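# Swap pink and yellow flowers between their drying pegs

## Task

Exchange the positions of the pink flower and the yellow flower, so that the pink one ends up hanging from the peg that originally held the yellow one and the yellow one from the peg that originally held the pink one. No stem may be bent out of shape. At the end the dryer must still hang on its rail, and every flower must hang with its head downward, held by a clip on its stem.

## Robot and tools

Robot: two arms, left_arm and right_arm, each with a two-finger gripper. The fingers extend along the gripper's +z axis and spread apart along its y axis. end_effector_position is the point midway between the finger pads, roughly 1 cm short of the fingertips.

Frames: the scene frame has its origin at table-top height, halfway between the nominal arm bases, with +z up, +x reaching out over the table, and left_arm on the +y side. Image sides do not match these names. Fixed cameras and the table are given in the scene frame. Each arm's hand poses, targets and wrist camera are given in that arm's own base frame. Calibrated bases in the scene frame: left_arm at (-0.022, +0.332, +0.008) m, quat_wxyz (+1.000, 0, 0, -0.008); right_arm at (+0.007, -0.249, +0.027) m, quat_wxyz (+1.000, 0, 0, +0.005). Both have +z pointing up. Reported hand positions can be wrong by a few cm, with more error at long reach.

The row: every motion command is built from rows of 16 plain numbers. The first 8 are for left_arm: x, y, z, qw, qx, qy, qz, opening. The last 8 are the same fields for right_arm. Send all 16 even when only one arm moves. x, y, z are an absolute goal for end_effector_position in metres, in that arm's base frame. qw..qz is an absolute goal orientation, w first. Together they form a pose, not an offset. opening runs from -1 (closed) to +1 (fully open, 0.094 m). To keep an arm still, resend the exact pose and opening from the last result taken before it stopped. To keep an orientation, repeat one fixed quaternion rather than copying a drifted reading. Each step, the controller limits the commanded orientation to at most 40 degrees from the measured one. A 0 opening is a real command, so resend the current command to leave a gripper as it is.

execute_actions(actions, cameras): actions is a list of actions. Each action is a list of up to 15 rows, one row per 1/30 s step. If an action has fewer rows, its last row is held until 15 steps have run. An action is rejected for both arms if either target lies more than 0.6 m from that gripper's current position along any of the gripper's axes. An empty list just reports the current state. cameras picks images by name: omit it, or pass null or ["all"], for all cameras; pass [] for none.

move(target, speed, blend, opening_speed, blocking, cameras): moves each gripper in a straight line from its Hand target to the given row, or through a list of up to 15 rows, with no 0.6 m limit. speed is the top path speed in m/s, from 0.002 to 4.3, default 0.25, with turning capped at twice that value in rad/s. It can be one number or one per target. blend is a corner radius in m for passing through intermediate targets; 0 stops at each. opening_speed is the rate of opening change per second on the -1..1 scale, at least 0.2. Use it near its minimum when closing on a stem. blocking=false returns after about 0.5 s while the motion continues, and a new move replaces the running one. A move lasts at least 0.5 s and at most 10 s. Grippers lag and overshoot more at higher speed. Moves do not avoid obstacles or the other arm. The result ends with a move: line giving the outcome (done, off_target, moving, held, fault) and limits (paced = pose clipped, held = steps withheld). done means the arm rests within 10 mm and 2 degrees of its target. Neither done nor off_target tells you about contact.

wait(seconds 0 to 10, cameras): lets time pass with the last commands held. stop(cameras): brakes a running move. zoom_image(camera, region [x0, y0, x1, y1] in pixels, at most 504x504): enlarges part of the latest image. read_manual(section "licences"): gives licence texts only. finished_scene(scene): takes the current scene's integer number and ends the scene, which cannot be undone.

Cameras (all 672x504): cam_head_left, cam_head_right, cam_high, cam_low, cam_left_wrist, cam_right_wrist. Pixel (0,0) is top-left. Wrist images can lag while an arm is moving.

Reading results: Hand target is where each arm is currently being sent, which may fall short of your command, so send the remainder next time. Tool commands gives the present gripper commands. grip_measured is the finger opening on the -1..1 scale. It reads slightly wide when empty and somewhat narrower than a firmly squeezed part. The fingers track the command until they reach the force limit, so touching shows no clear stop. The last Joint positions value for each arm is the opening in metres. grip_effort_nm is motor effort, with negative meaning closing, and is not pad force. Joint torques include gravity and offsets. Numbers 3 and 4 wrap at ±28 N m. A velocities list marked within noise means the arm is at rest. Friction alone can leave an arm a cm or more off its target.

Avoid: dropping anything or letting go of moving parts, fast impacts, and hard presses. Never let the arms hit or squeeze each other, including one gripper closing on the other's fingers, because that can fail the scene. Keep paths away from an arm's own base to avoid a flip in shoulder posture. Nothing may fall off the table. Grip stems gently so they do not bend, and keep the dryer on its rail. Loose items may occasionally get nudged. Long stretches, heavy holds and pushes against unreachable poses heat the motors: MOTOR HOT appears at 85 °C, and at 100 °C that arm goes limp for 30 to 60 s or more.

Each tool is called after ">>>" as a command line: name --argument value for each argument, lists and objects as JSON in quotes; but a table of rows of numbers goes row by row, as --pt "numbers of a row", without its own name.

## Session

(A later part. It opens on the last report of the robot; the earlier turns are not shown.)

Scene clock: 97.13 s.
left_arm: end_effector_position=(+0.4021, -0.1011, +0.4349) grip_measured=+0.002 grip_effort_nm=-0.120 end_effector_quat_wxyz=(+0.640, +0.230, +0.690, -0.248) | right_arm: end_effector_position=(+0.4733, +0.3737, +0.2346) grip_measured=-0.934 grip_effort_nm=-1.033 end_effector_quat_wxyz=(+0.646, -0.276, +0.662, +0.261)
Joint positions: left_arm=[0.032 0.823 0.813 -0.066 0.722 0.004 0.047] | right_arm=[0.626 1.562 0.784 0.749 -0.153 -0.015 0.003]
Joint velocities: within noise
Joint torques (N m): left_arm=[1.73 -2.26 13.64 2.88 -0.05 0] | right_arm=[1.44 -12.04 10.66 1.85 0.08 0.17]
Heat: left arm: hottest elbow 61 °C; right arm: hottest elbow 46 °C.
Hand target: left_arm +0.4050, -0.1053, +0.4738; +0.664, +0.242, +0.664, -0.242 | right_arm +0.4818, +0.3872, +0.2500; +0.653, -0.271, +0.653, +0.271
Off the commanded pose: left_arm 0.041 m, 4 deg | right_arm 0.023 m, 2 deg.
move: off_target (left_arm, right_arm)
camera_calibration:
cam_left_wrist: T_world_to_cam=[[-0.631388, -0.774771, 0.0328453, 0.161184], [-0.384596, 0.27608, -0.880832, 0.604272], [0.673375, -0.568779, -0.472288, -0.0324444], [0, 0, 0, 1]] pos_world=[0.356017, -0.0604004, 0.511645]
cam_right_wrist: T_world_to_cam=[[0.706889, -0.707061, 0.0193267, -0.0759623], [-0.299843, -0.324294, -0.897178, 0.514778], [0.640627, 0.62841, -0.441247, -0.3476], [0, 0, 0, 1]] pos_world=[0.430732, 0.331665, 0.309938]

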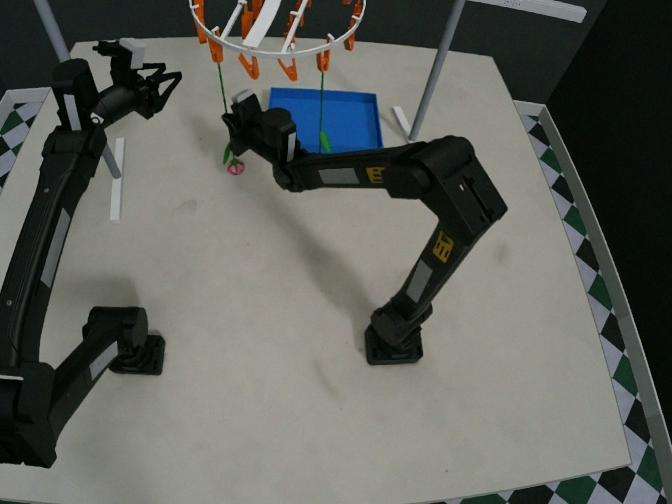

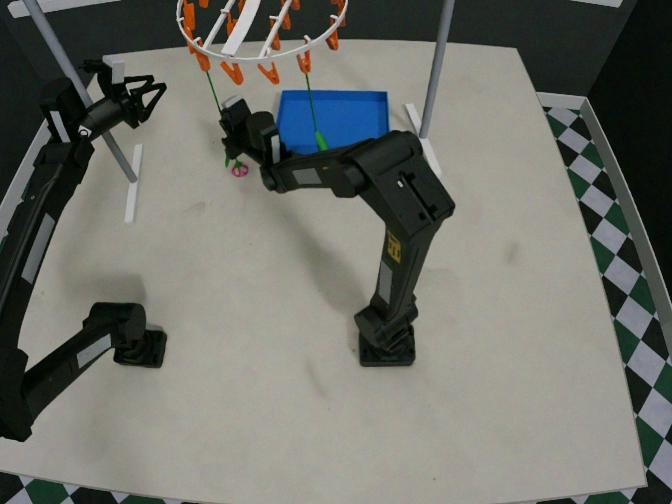

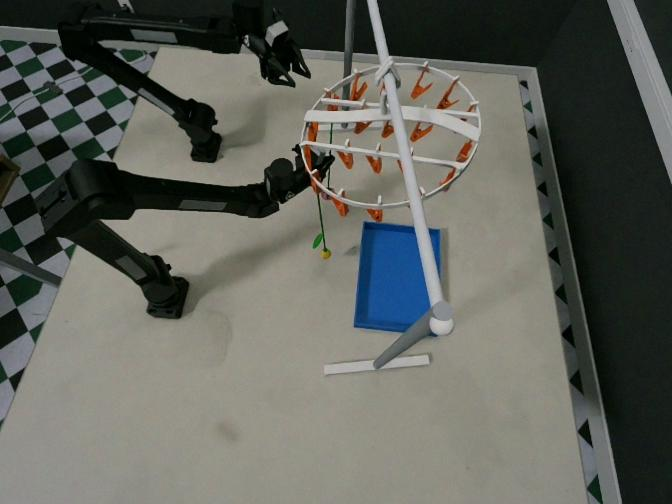

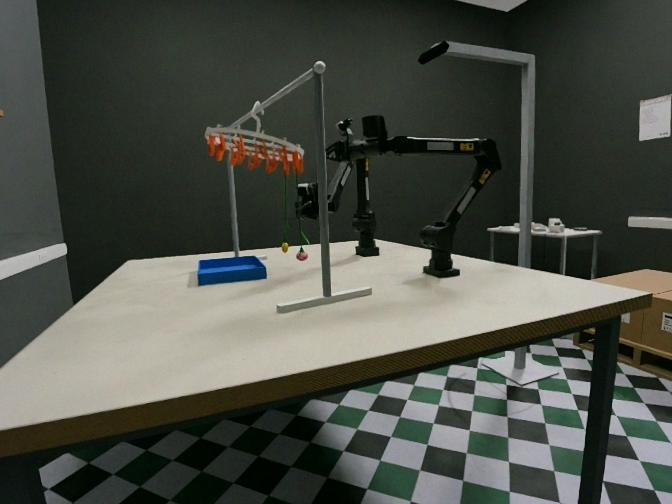

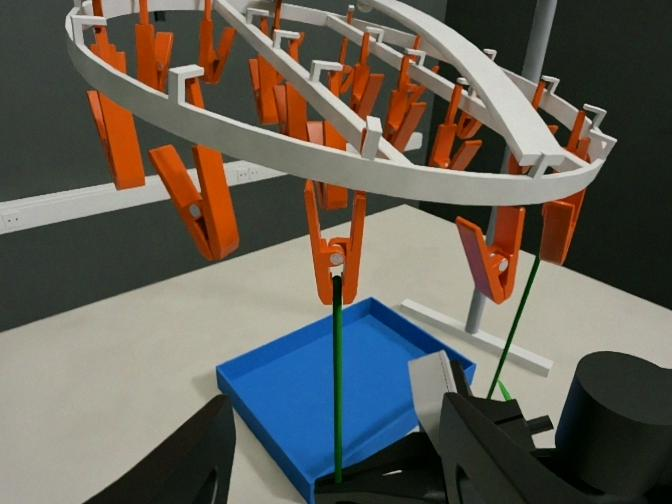

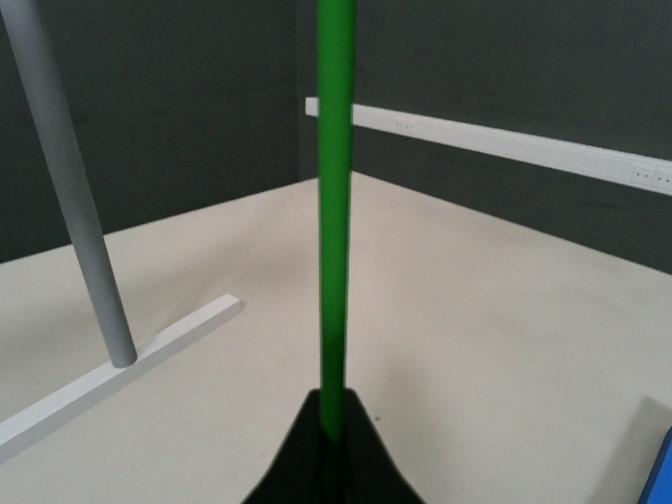

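>>> move --target '[0.486,-0.171,0.479,0.6645,0.2418,0.6645,-0.2418,0.0,0.483,0.388,0.25,0.653,-0.271,0.653,0.271,-0.97]' --speed 0.06 --cameras '["cam_left_wrist","cam_head_left","cam_head_right"]'

>>> zoom_image --camera "cam_left_wrist" --region '[200, 250, 452, 502]'

>>> zoom_image --camera "cam_head_left" --region '[180, 20, 260, 100]'

Scene clock: 104.93 s.
left_arm: end_effector_position=(+0.4780, -0.1636, +0.4389) grip_measured=+0.002 grip_effort_nm=-0.125 end_effector_quat_wxyz=(+0.639, +0.235, +0.691, -0.243) | right_arm: end_effector_position=(+0.4733, +0.3737, +0.2346) grip_measured=-0.934 grip_effort_nm=-1.033 end_effector_quat_wxyz=(+0.646, -0.276, +0.662, +0.261)
Joint positions: left_arm=[-0.155 1.06 0.96 0.024 0.535 0.004 0.047] | right_arm=[0.626 1.562 0.784 0.749 -0.153 -0.015 0.003]
Joint velocities: within noise
Joint torques (N m): left_arm=[1.73 -5.13 13.52 3.02 -0.04 0] | right_arm=[1.44 -11.75 10.66 1.84 0.08 0.19]
Heat: left arm: hottest elbow 65 °C; right arm: hottest elbow 47 °C.
Hand target: left_arm +0.4827, -0.1698, +0.4781; +0.665, +0.242, +0.664, -0.242 | right_arm +0.4818, +0.3872, +0.2501; +0.653, -0.271, +0.653, +0.271
Off the commanded pose: left_arm 0.042 m, 4 deg | right_arm 0.023 m, 2 deg.
move: off_target (left_arm, right_arm)
camera_calibration:
cam_left_wrist: T_world_to_cam=[[-0.63186, -0.774796, 0.0210822, 0.165889], [-0.383338, 0.288747, -0.877312, 0.654249], [0.67365, -0.56242, -0.479457, -0.113116], [0, 0, 0, 1]] pos_world=[0.431818, -0.124001, 0.516249]
Images, in order (width x height): cam_head_left 672x504, cam_head_right 672x504, cam_left_wrist 672x504.

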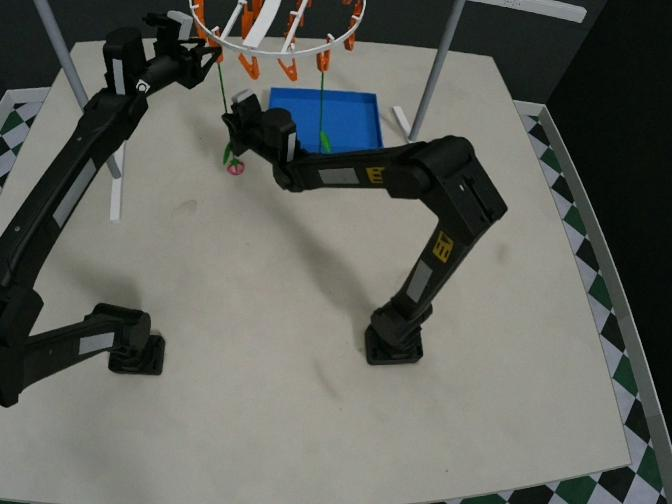

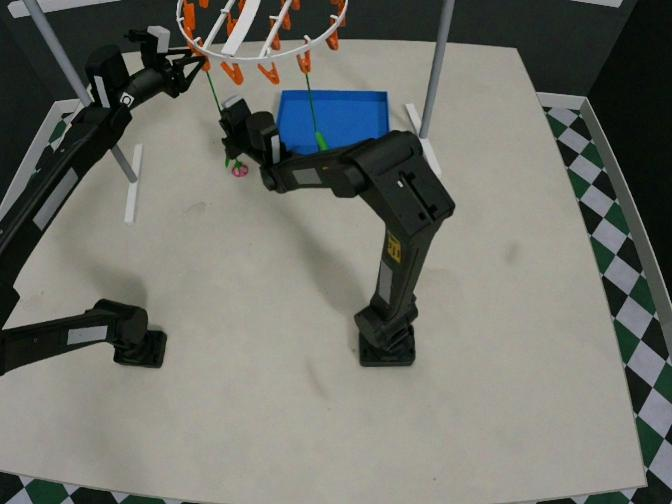

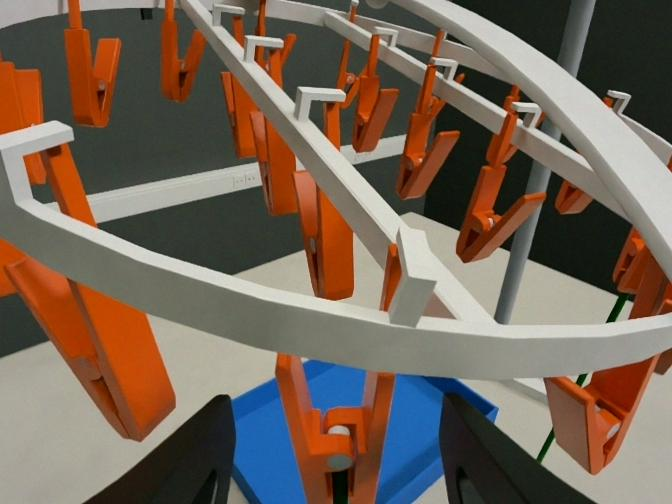

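Scaled by 2.000 from the camera's 672x504 image, which has a finer 960x720 frame.

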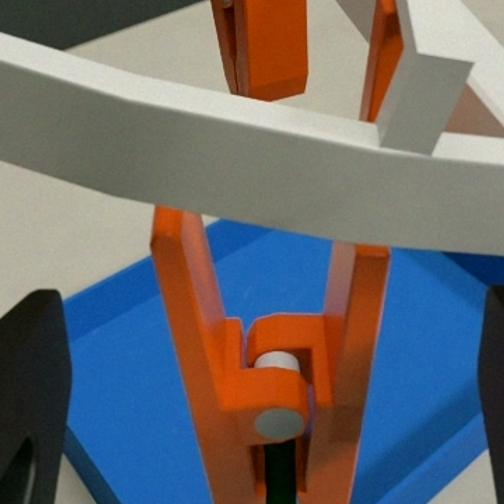

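Scaled by 6.300 from the camera's 672x504 image, which has a finer 960x720 frame.

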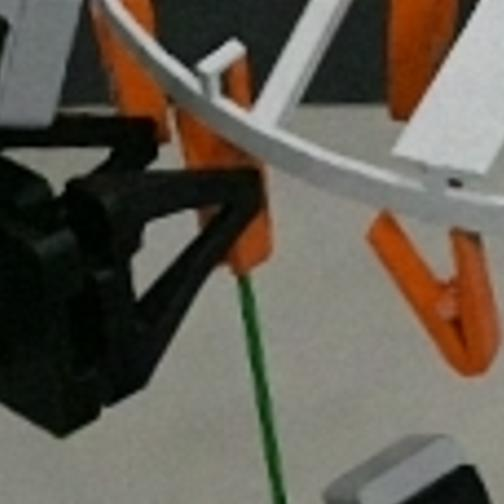

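>>> move --target '[0.486,-0.171,0.490,0.6645,0.2418,0.6645,-0.2418,0.0,0.483,0.388,0.25,0.653,-0.271,0.653,0.271,-0.97]' --speed 0.04 --cameras '["cam_left_wrist","cam_head_left","cam_head_right"]'

>>> zoom_image --camera "cam_left_wrist" --region '[200, 250, 452, 502]'

>>> zoom_image --camera "cam_head_left" --region '[180, 20, 260, 100]'

>>> zoom_image --camera "cam_head_right" --region '[165, 20, 245, 100]'

Scene clock: 112.53 s.
left_arm: end_effector_position=(+0.4794, -0.1640, +0.4490) grip_measured=+0.002 grip_effort_nm=-0.120 end_effector_quat_wxyz=(+0.645, +0.236, +0.686, -0.242) | right_arm: end_effector_position=(+0.4748, +0.3748, +0.2382) grip_measured=-0.934 grip_effort_nm=-1.033 end_effector_quat_wxyz=(+0.649, -0.275, +0.660, +0.262)
Joint positions: left_arm=[-0.155 1.062 0.978 0.024 0.535 0.004 0.047] | right_arm=[0.626 1.562 0.791 0.749 -0.153 -0.015 0.003]
Joint velocities: within noise
Joint torques (N m): left_arm=[1.79 -5.36 14.23 1.85 -0.05 0.01] | right_arm=[1.38 -11.63 10.25 1.84 0.09 0.17]
Heat: left arm: hottest elbow 68 °C; right arm: hottest elbow 48 °C.
Hand target: left_arm +0.4828, -0.1700, +0.4890; +0.665, +0.242, +0.664, -0.242 | right_arm +0.4821, +0.3874, +0.2500; +0.653, -0.271, +0.653, +0.271
Off the commanded pose: left_arm 0.042 m, 3 deg | right_arm 0.020 m, 1 deg.
move: off_target (left_arm, right_arm)
camera_calibration:
cam_left_wrist: T_world_to_cam=[[-0.632107, -0.774776, 0.0127805, 0.170074], [-0.369099, 0.286548, -0.884113, 0.659535], [0.681327, -0.563571, -0.467098, -0.118852], [0, 0, 0, 1]] pos_world=[0.431915, -0.124201, 0.525414]
Images, in order (width x height): cam_head_left 672x504, cam_head_right 672x504, cam_left_wrist 672x504.

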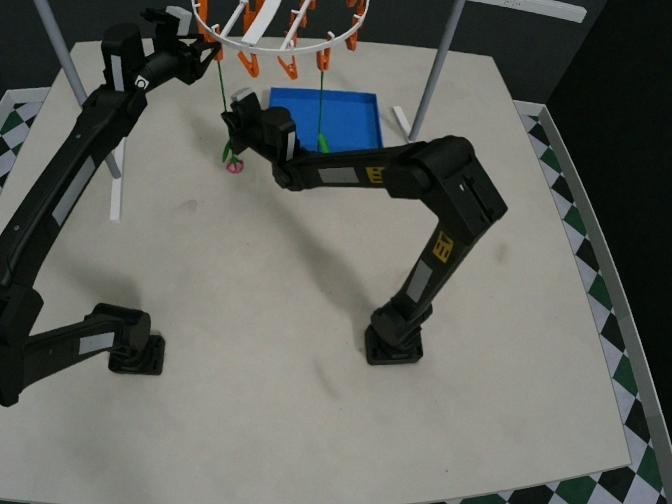

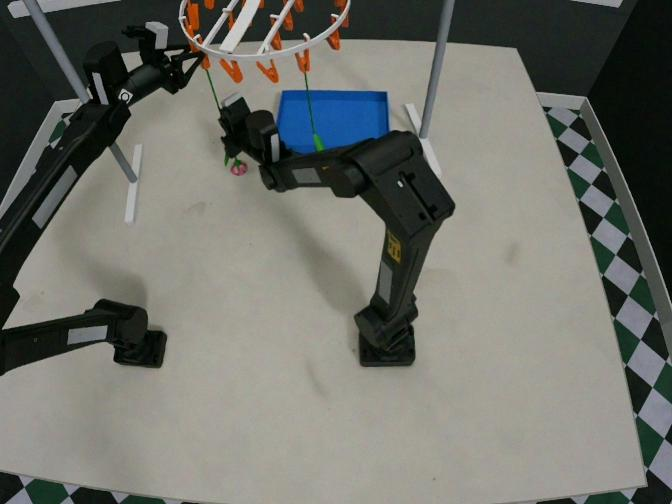

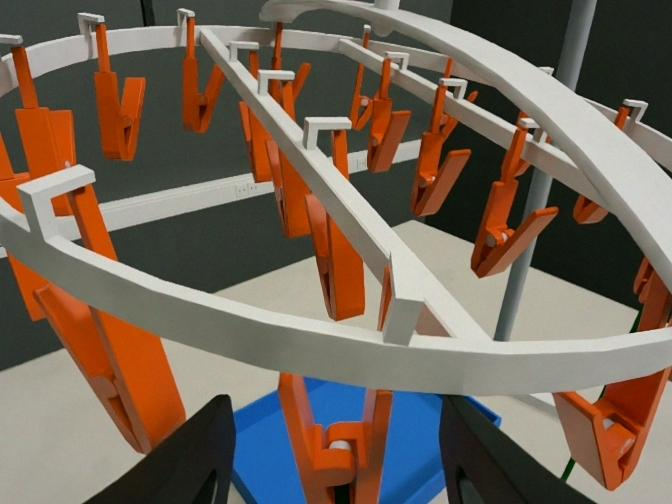

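Scaled by 2.000 from the camera's 672x504 image, which has a finer 960x720 frame.

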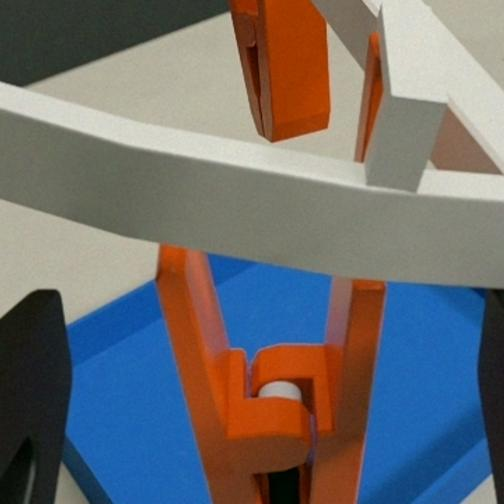

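Scaled by 6.300 from the camera's 672x504 image, which has a finer 960x720 frame.

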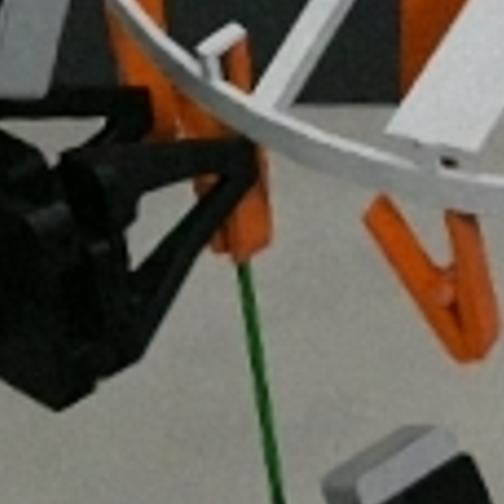

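Scaled by 6.300 from the camera's 672x504 image, which has a finer 960x720 frame.

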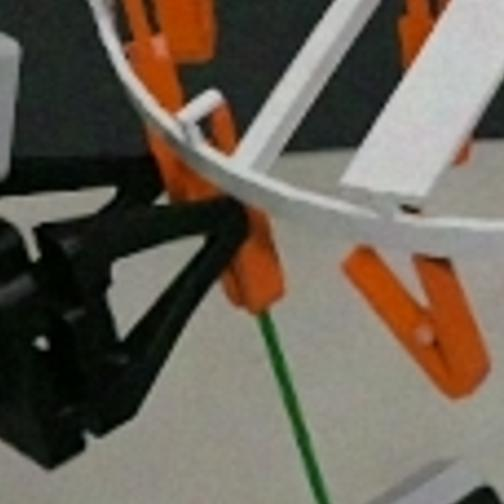

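>>> move --target '[0.486,-0.171,0.490,0.6645,0.2418,0.6645,-0.2418,-0.56,0.483,0.388,0.25,0.653,-0.271,0.653,0.271,-0.97]' --speed 0.04 --opening_speed 0.3 --cameras '["cam_left_wrist","cam_head_left","cam_head_right"]'

>>> zoom_image --camera "cam_left_wrist" --region '[200, 250, 452, 502]'

>>> zoom_image --camera "cam_head_left" --region '[180, 20, 260, 100]'

>>> zoom_image --camera "cam_head_right" --region '[165, 20, 245, 100]'

Scene clock: 118.93 s.
left_arm: end_effector_position=(+0.4797, -0.1640, +0.4493) grip_measured=-0.557 grip_effort_nm=-0.129 end_effector_quat_wxyz=(+0.645, +0.236, +0.685, -0.242) | right_arm: end_effector_position=(+0.4748, +0.3748, +0.2382) grip_measured=-0.934 grip_effort_nm=-1.028 end_effector_quat_wxyz=(+0.648, -0.275, +0.660, +0.262)
Joint positions: left_arm=[-0.155 1.063 0.979 0.024 0.535 0.004 0.021] | right_arm=[0.626 1.562 0.791 0.749 -0.153 -0.015 0.003]
Joint velocities: within noise
Joint torques (N m): left_arm=[1.67 -5.36 14.28 1.85 -0.05 0] | right_arm=[1.32 -11.87 10.25 1.84 0.06 0.17]
Heat: left arm: hottest elbow 68 °C; right arm: hottest elbow 49 °C.
Hand target: left_arm +0.4830, -0.1701, +0.4890; +0.665, +0.242, +0.664, -0.242 | right_arm +0.4821, +0.3874, +0.2500; +0.653, -0.271, +0.653, +0.271
Off the commanded pose: left_arm 0.042 m, 3 deg | right_arm 0.020 m, 1 deg.
move: off_target (left_arm, right_arm)
camera_calibration:
cam_left_wrist: T_world_to_cam=[[-0.632145, -0.774747, 0.0125891, 0.17038], [-0.368727, 0.286489, -0.884288, 0.659833], [0.681493, -0.56364, -0.466773, -0.119168], [0, 0, 0, 1]] pos_world=[0.432215, -0.124201, 0.525713]
Images, in order (width x height): cam_head_left 672x504, cam_head_right 672x504, cam_left_wrist 672x504.

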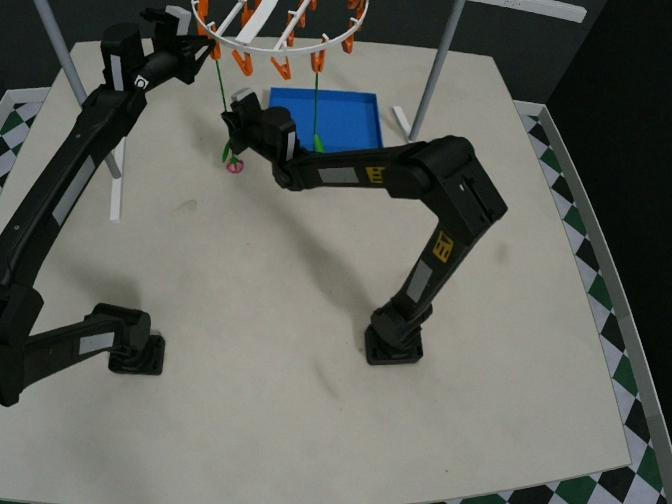

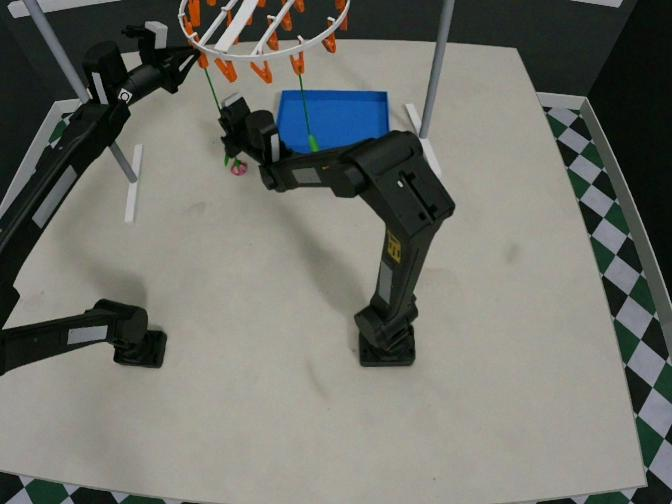

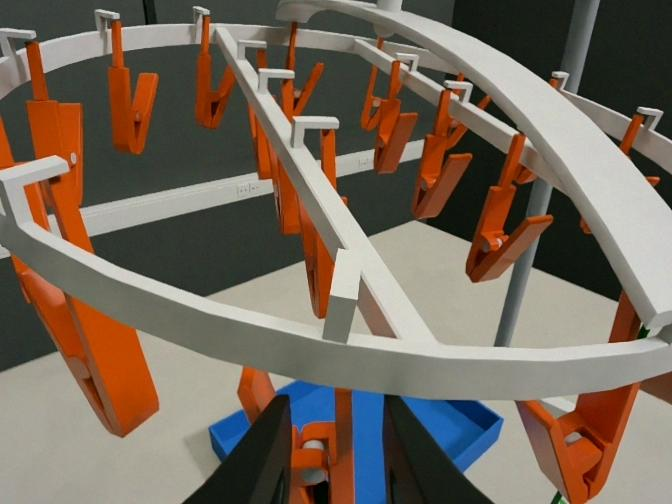

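Scaled by 2.000 from the camera's 672x504 image, which has a finer 960x720 frame.

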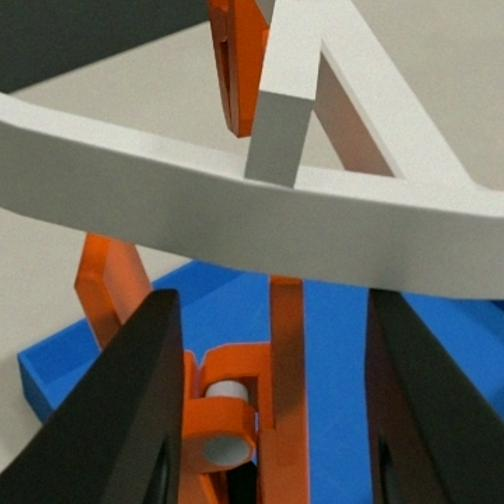

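Scaled by 6.300 from the camera's 672x504 image, which has a finer 960x720 frame.

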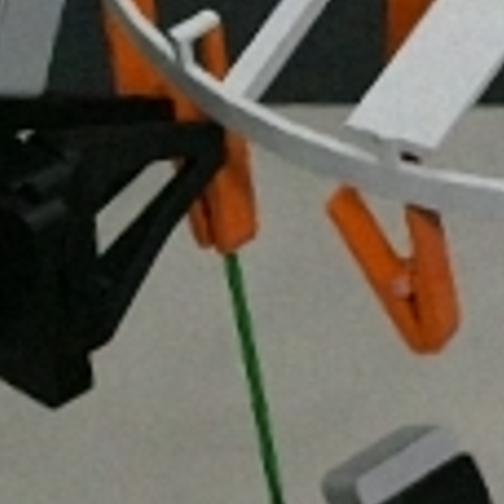

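Scaled by 6.300 from the camera's 672x504 image, which has a finer 960x720 frame.

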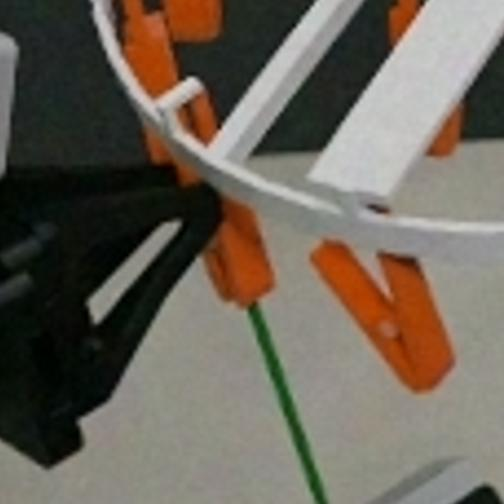

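>>> zoom_image --camera "cam_left_wrist" --region '[220, 340, 450, 504]'

>>> zoom_image --camera "cam_head_left" --region '[190, 25, 230, 65]'

>>> zoom_image --camera "cam_head_right" --region '[180, 35, 220, 75]'

Scaled by 2.191 from the camera's 672x504 image, which has a finer 960x720 frame.

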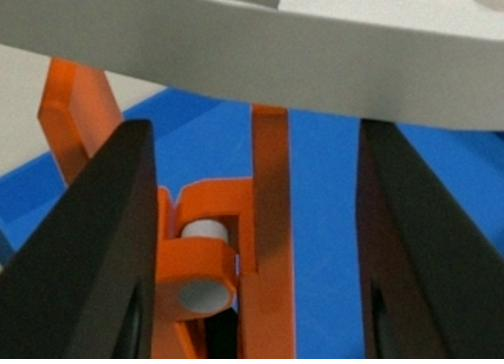

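Scaled by 12.600 from the camera's 672x504 image, which has a finer 960x720 frame.

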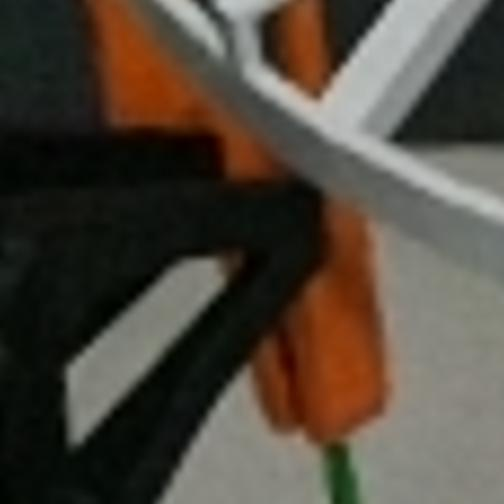

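Scaled by 12.600 from the camera's 672x504 image, which has a finer 960x720 frame.

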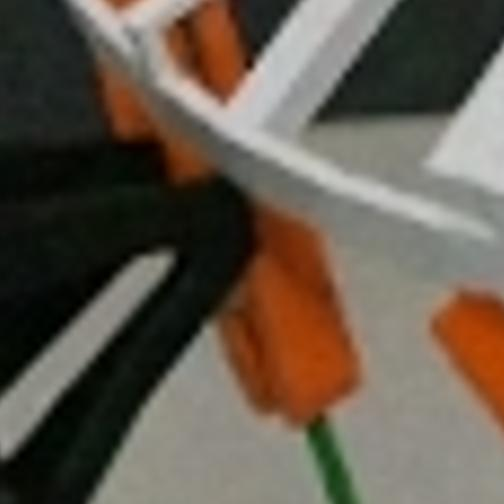

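>>> move --pt "0.486 -0.171 0.490 0.6645 0.2418 0.6645 -0.2418 0.0 0.483 0.388 0.25 0.653 -0.271 0.653 0.271 -0.97" --speed 0.04 --opening_speed 0.4 --cameras '["cam_left_wrist","cam_head_left","cam_head_right","cam_low"]'

>>> zoom_image --camera "cam_left_wrist" --region '[200, 250, 452, 502]'

>>> zoom_image --camera "cam_low" --region '[250, 110, 340, 200]'

Scene clock: 136.33 s.
left_arm: end_effector_position=(+0.4797, -0.1640, +0.4493) grip_measured=-0.002 grip_effort_nm=0.056 end_effector_quat_wxyz=(+0.645, +0.236, +0.685, -0.242) | right_arm: end_effector_position=(+0.4748, +0.3748, +0.2382) grip_measured=-0.934 grip_effort_nm=-1.033 end_effector_quat_wxyz=(+0.648, -0.275, +0.660, +0.262)
Joint positions: left_arm=[-0.155 1.063 0.979 0.024 0.535 0.004 0.047] | right_arm=[0.626 1.562 0.791 0.749 -0.153 -0.015 0.003]
Joint velocities: within noise
Joint torques (N m): left_arm=[1.73 -5.36 14.27 1.85 -0.05 0] | right_arm=[1.26 -11.81 10.26 1.83 0.07 0.17]
Heat: left arm: hottest elbow 67 °C; right arm: hottest elbow 50 °C.
Hand target: left_arm +0.4829, -0.1700, +0.4891; +0.665, +0.242, +0.664, -0.242 | right_arm +0.4821, +0.3874, +0.2500; +0.653, -0.271, +0.653, +0.271
Off the commanded pose: left_arm 0.042 m, 3 deg | right_arm 0.020 m, 1 deg.
move: off_target (left_arm, right_arm)
camera_calibration:
cam_left_wrist: T_world_to_cam=[[-0.632145, -0.774747, 0.0125891, 0.17038], [-0.368727, 0.286489, -0.884288, 0.659833], [0.681493, -0.56364, -0.466773, -0.119168], [0, 0, 0, 1]] pos_world=[0.432215, -0.124201, 0.525713]
Images, in order (width x height): cam_head_left 672x504, cam_head_right 672x504, cam_low 672x504, cam_left_wrist 672x504.

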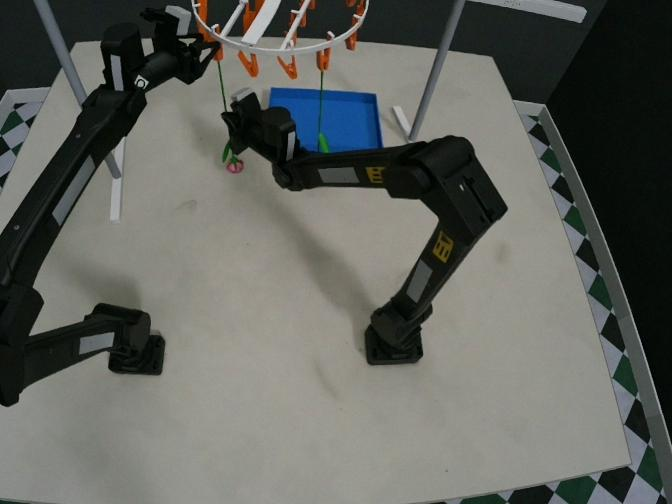

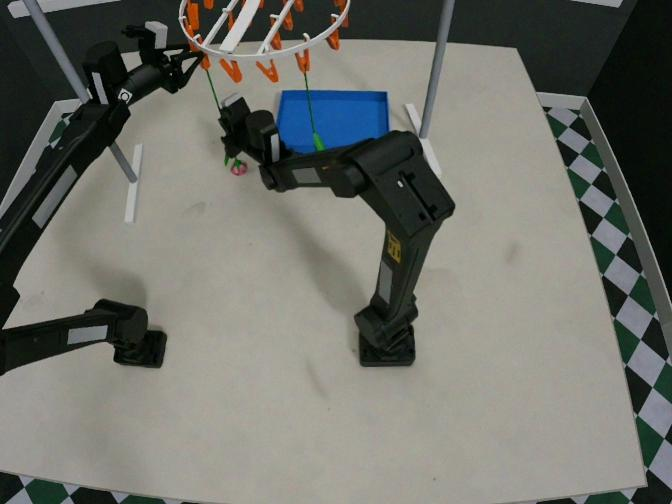

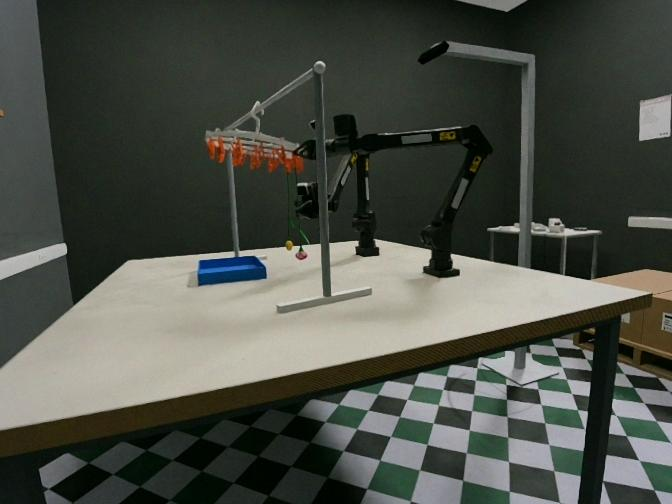

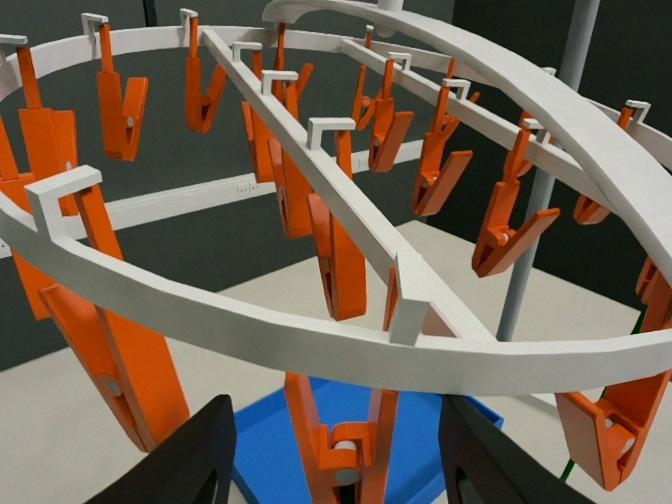

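Scaled by 2.000 from the camera's 672x504 image, which has a finer 960x720 frame.

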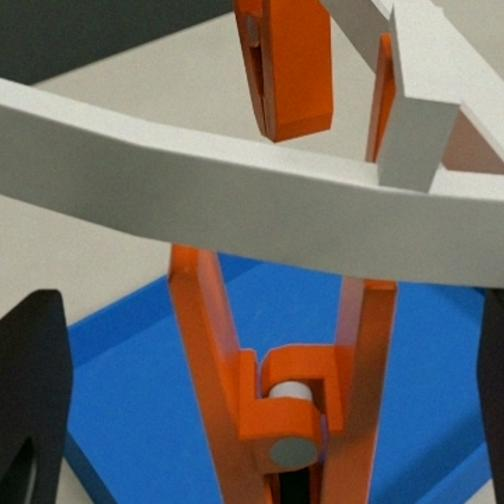

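Scaled by 5.600 from the camera's 672x504 image, which has a finer 960x720 frame.

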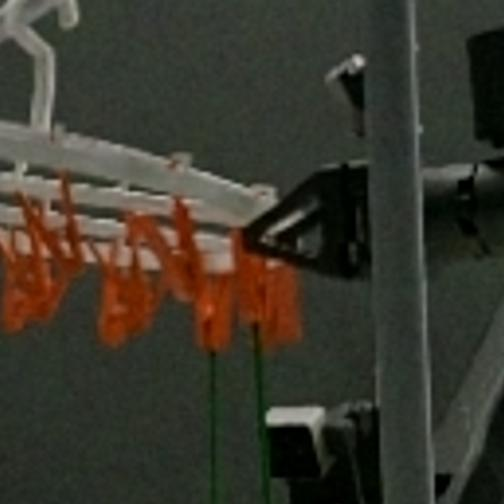

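>>> move --pt "0.495 -0.179 0.483 0.6645 0.2418 0.6645 -0.2418 0.0 0.483 0.388 0.25 0.653 -0.271 0.653 0.271 -0.97" --speed 0.03 --cameras '["cam_left_wrist","cam_head_left","cam_head_right","cam_low"]'

>>> zoom_image --camera "cam_left_wrist" --region '[200, 250, 452, 502]'

>>> zoom_image --camera "cam_head_right" --region '[180, 35, 220, 75]'

>>> zoom_image --camera "cam_low" --region '[270, 130, 310, 170]'

Scene clock: 147.67 s.
left_arm: end_effector_position=(+0.4873, -0.1713, +0.4416) grip_measured=-0.002 grip_effort_nm=0.056 end_effector_quat_wxyz=(+0.639, +0.235, +0.692, -0.242) | right_arm: end_effector_position=(+0.4749, +0.3748, +0.2380) grip_measured=-0.934 grip_effort_nm=-1.038 end_effector_quat_wxyz=(+0.648, -0.275, +0.660, +0.262)
Joint positions: left_arm=[-0.172 1.089 0.988 0.024 0.517 0.004 0.047] | right_arm=[0.626 1.562 0.791 0.749 -0.153 -0.015 0.003]
Joint velocities: within noise
Joint torques (N m): left_arm=[1.73 -5.6 13.81 2.93 -0.05 0.01] | right_arm=[1.26 -11.81 10.25 1.83 0.08 0.18]
Heat: left arm: hottest elbow 67 °C; right arm: hottest elbow 50 °C.
Hand target: left_arm +0.4917, -0.1779, +0.4821; +0.665, +0.242, +0.664, -0.242 | right_arm +0.4821, +0.3874, +0.2500; +0.653, -0.271, +0.653, +0.271
Off the commanded pose: left_arm 0.043 m, 4 deg | right_arm 0.020 m, 1 deg.
move: off_target (left_arm, right_arm)
camera_calibration:
cam_left_wrist: T_world_to_cam=[[-0.631604, -0.775022, 0.0204187, 0.165929], [-0.384171, 0.289987, -0.876539, 0.662605], [0.673416, -0.56147, -0.480898, -0.121563], [0, 0, 0, 1]] pos_world=[0.441217, -0.131802, 0.518952]
Images, in order (width x height): cam_head_left 672x504, cam_head_right 672x504, cam_low 672x504, cam_left_wrist 672x504.

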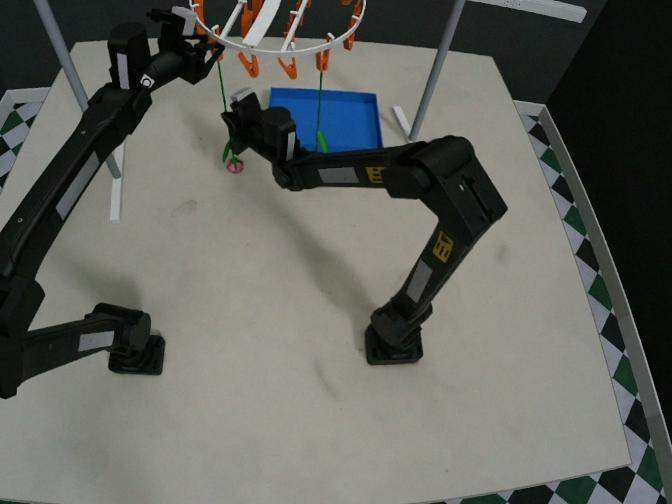

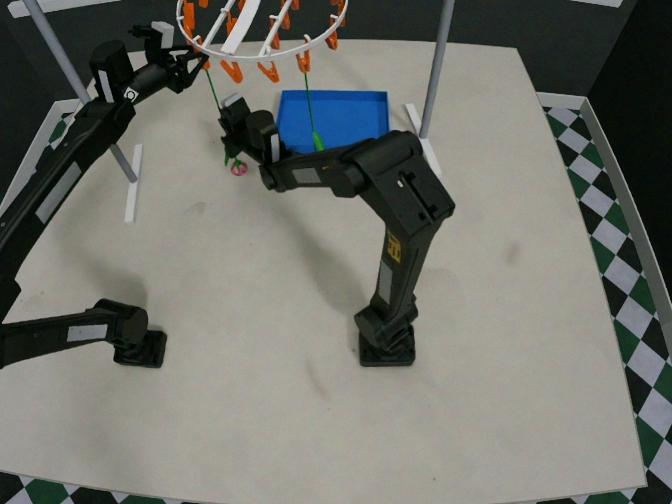

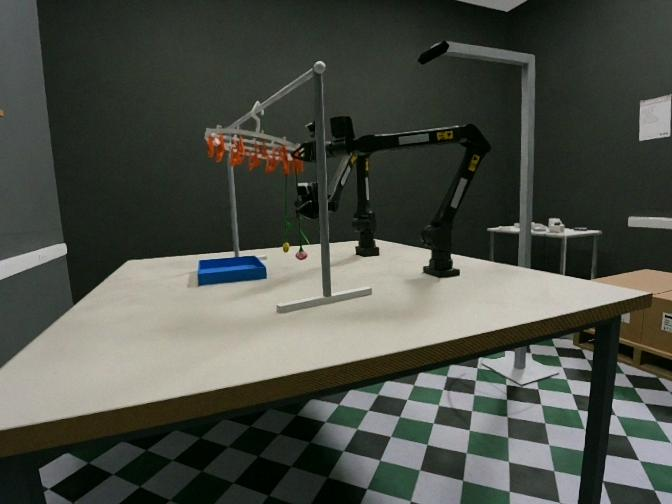

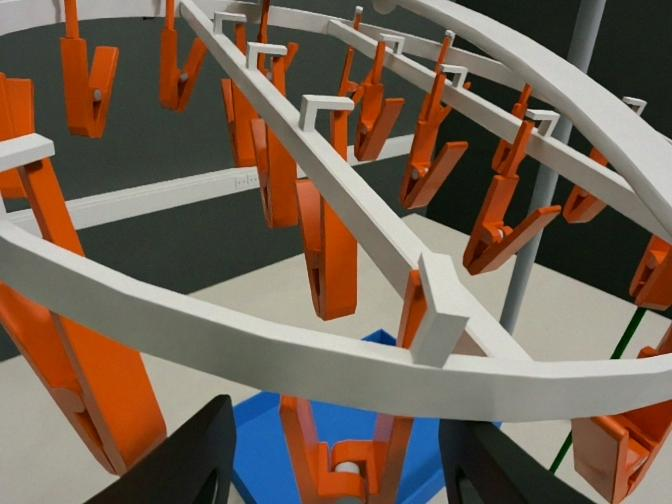

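Scaled by 2.000 from the camera's 672x504 image, which has a finer 960x720 frame.

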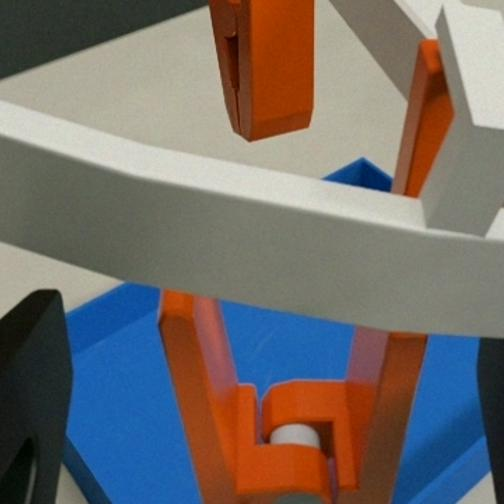

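Scaled by 12.600 from the camera's 672x504 image, which has a finer 960x720 frame.

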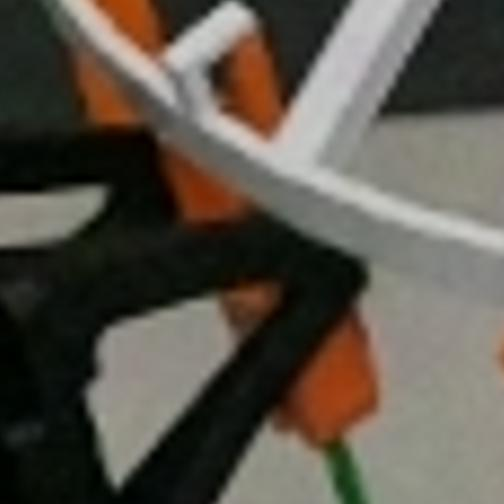

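Scaled by 12.600 from the camera's 672x504 image, which has a finer 960x720 frame.

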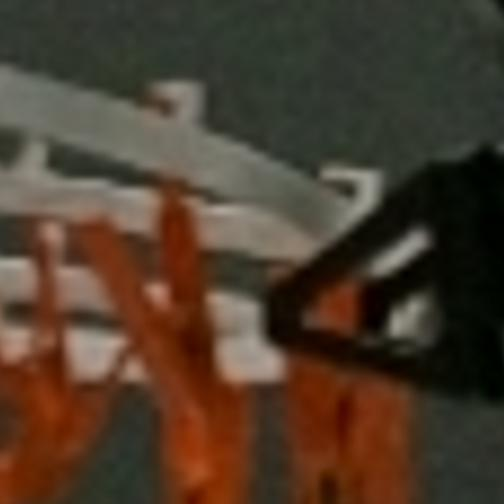

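>>> move --target '[0.495,-0.179,0.483,0.6645,0.2418,0.6645,-0.2418,-0.56,0.483,0.388,0.25,0.653,-0.271,0.653,0.271,-0.97]' --speed 0.04 --opening_speed 0.3 --cameras '["cam_left_wrist","cam_head_left","cam_head_right","cam_low"]'

>>> zoom_image --camera "cam_left_wrist" --region '[200, 250, 452, 502]'

>>> zoom_image --camera "cam_head_right" --region '[180, 35, 220, 75]'

>>> zoom_image --camera "cam_low" --region '[270, 130, 310, 170]'

Scene clock: 152.97 s.
left_arm: end_effector_position=(+0.4874, -0.1713, +0.4429) grip_measured=-0.553 grip_effort_nm=-0.369 end_effector_quat_wxyz=(+0.639, +0.235, +0.691, -0.242) | right_arm: end_effector_position=(+0.4750, +0.3749, +0.2373) grip_measured=-0.934 grip_effort_nm=-1.038 end_effector_quat_wxyz=(+0.648, -0.275, +0.660, +0.262)
Joint positions: left_arm=[-0.172 1.089 0.99 0.024 0.517 0.004 0.021] | right_arm=[0.626 1.563 0.791 0.749 -0.153 -0.015 0.003]
Joint velocities: within noise
Joint torques (N m): left_arm=[1.67 -5.6 13.68 2.92 -0.05 0] | right_arm=[1.38 -11.99 10.22 1.83 0.08 0.19]
Heat: left arm: hottest elbow 71 °C; right arm: hottest elbow 51 °C.
Hand target: left_arm +0.4919, -0.1779, +0.4821; +0.665, +0.242, +0.664, -0.242 | right_arm +0.4821, +0.3874, +0.2501; +0.653, -0.271, +0.653, +0.271
Off the commanded pose: left_arm 0.041 m, 4 deg | right_arm 0.020 m, 2 deg.
move: off_target (left_arm, right_arm)
camera_calibration:
cam_left_wrist: T_world_to_cam=[[-0.631603, -0.77505, 0.0193798, 0.166375], [-0.382269, 0.289577, -0.877505, 0.663312], [0.674498, -0.561643, -0.479175, -0.122269], [0, 0, 0, 1]] pos_world=[0.441117, -0.131802, 0.520247]
Images, in order (width x height): cam_head_left 672x504, cam_head_right 672x504, cam_low 672x504, cam_left_wrist 672x504.

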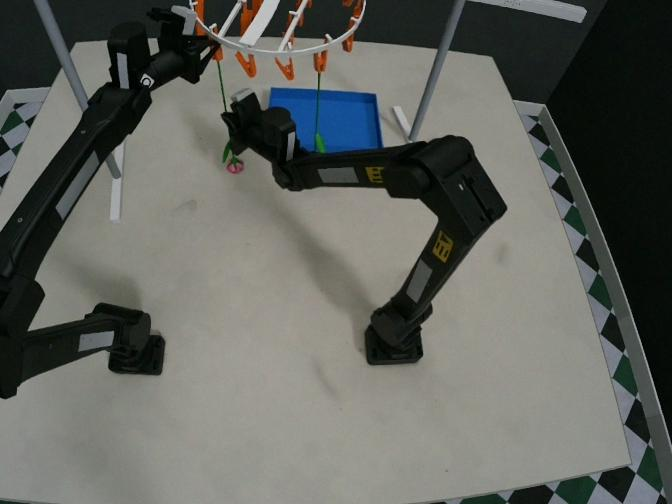

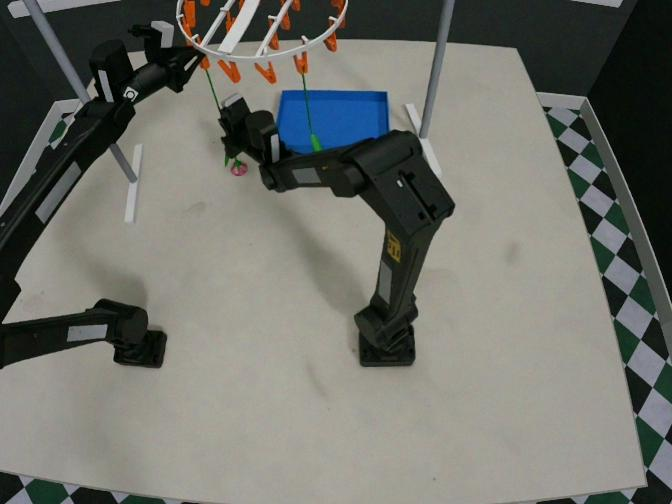

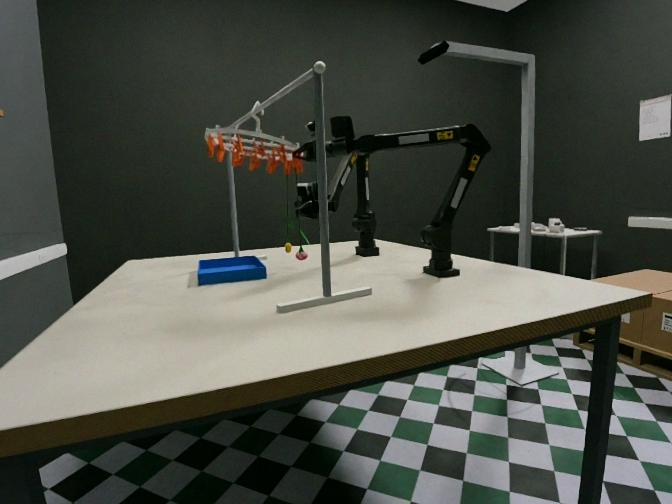

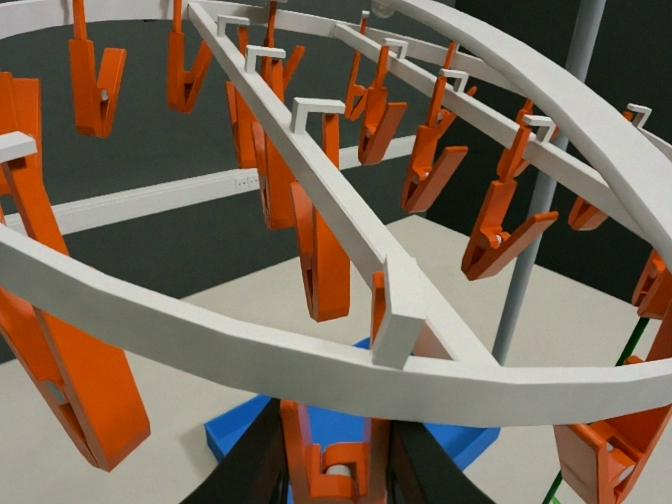

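Scaled by 2.000 from the camera's 672x504 image, which has a finer 960x720 frame.

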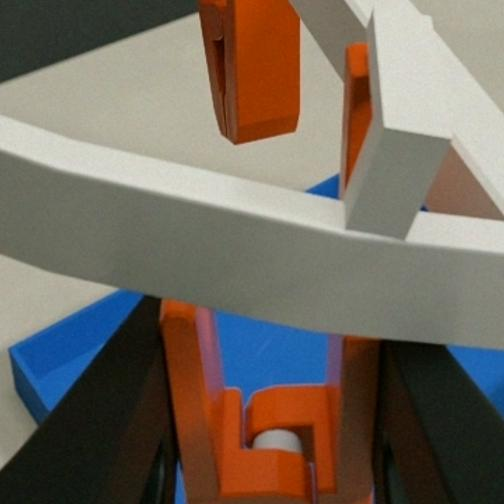

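Scaled by 12.600 from the camera's 672x504 image, which has a finer 960x720 frame.

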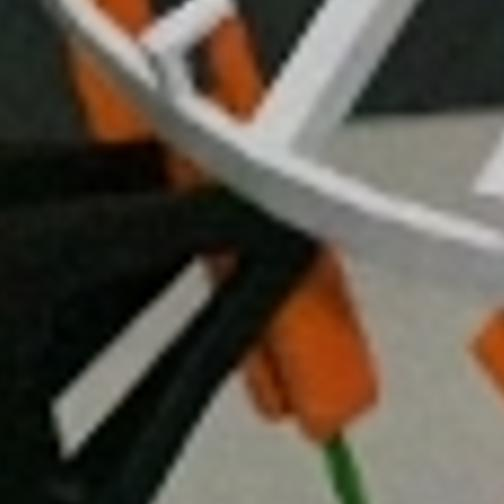

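Scaled by 12.600 from the camera's 672x504 image, which has a finer 960x720 frame.

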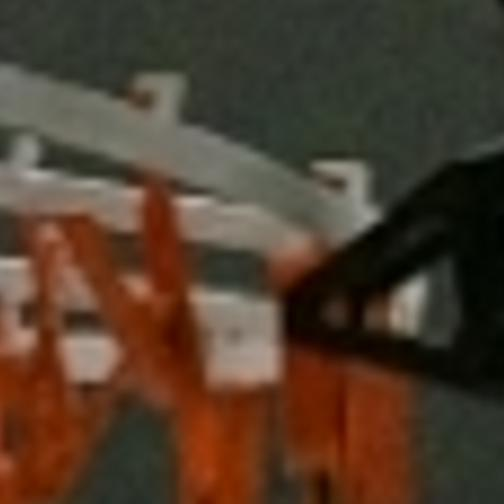

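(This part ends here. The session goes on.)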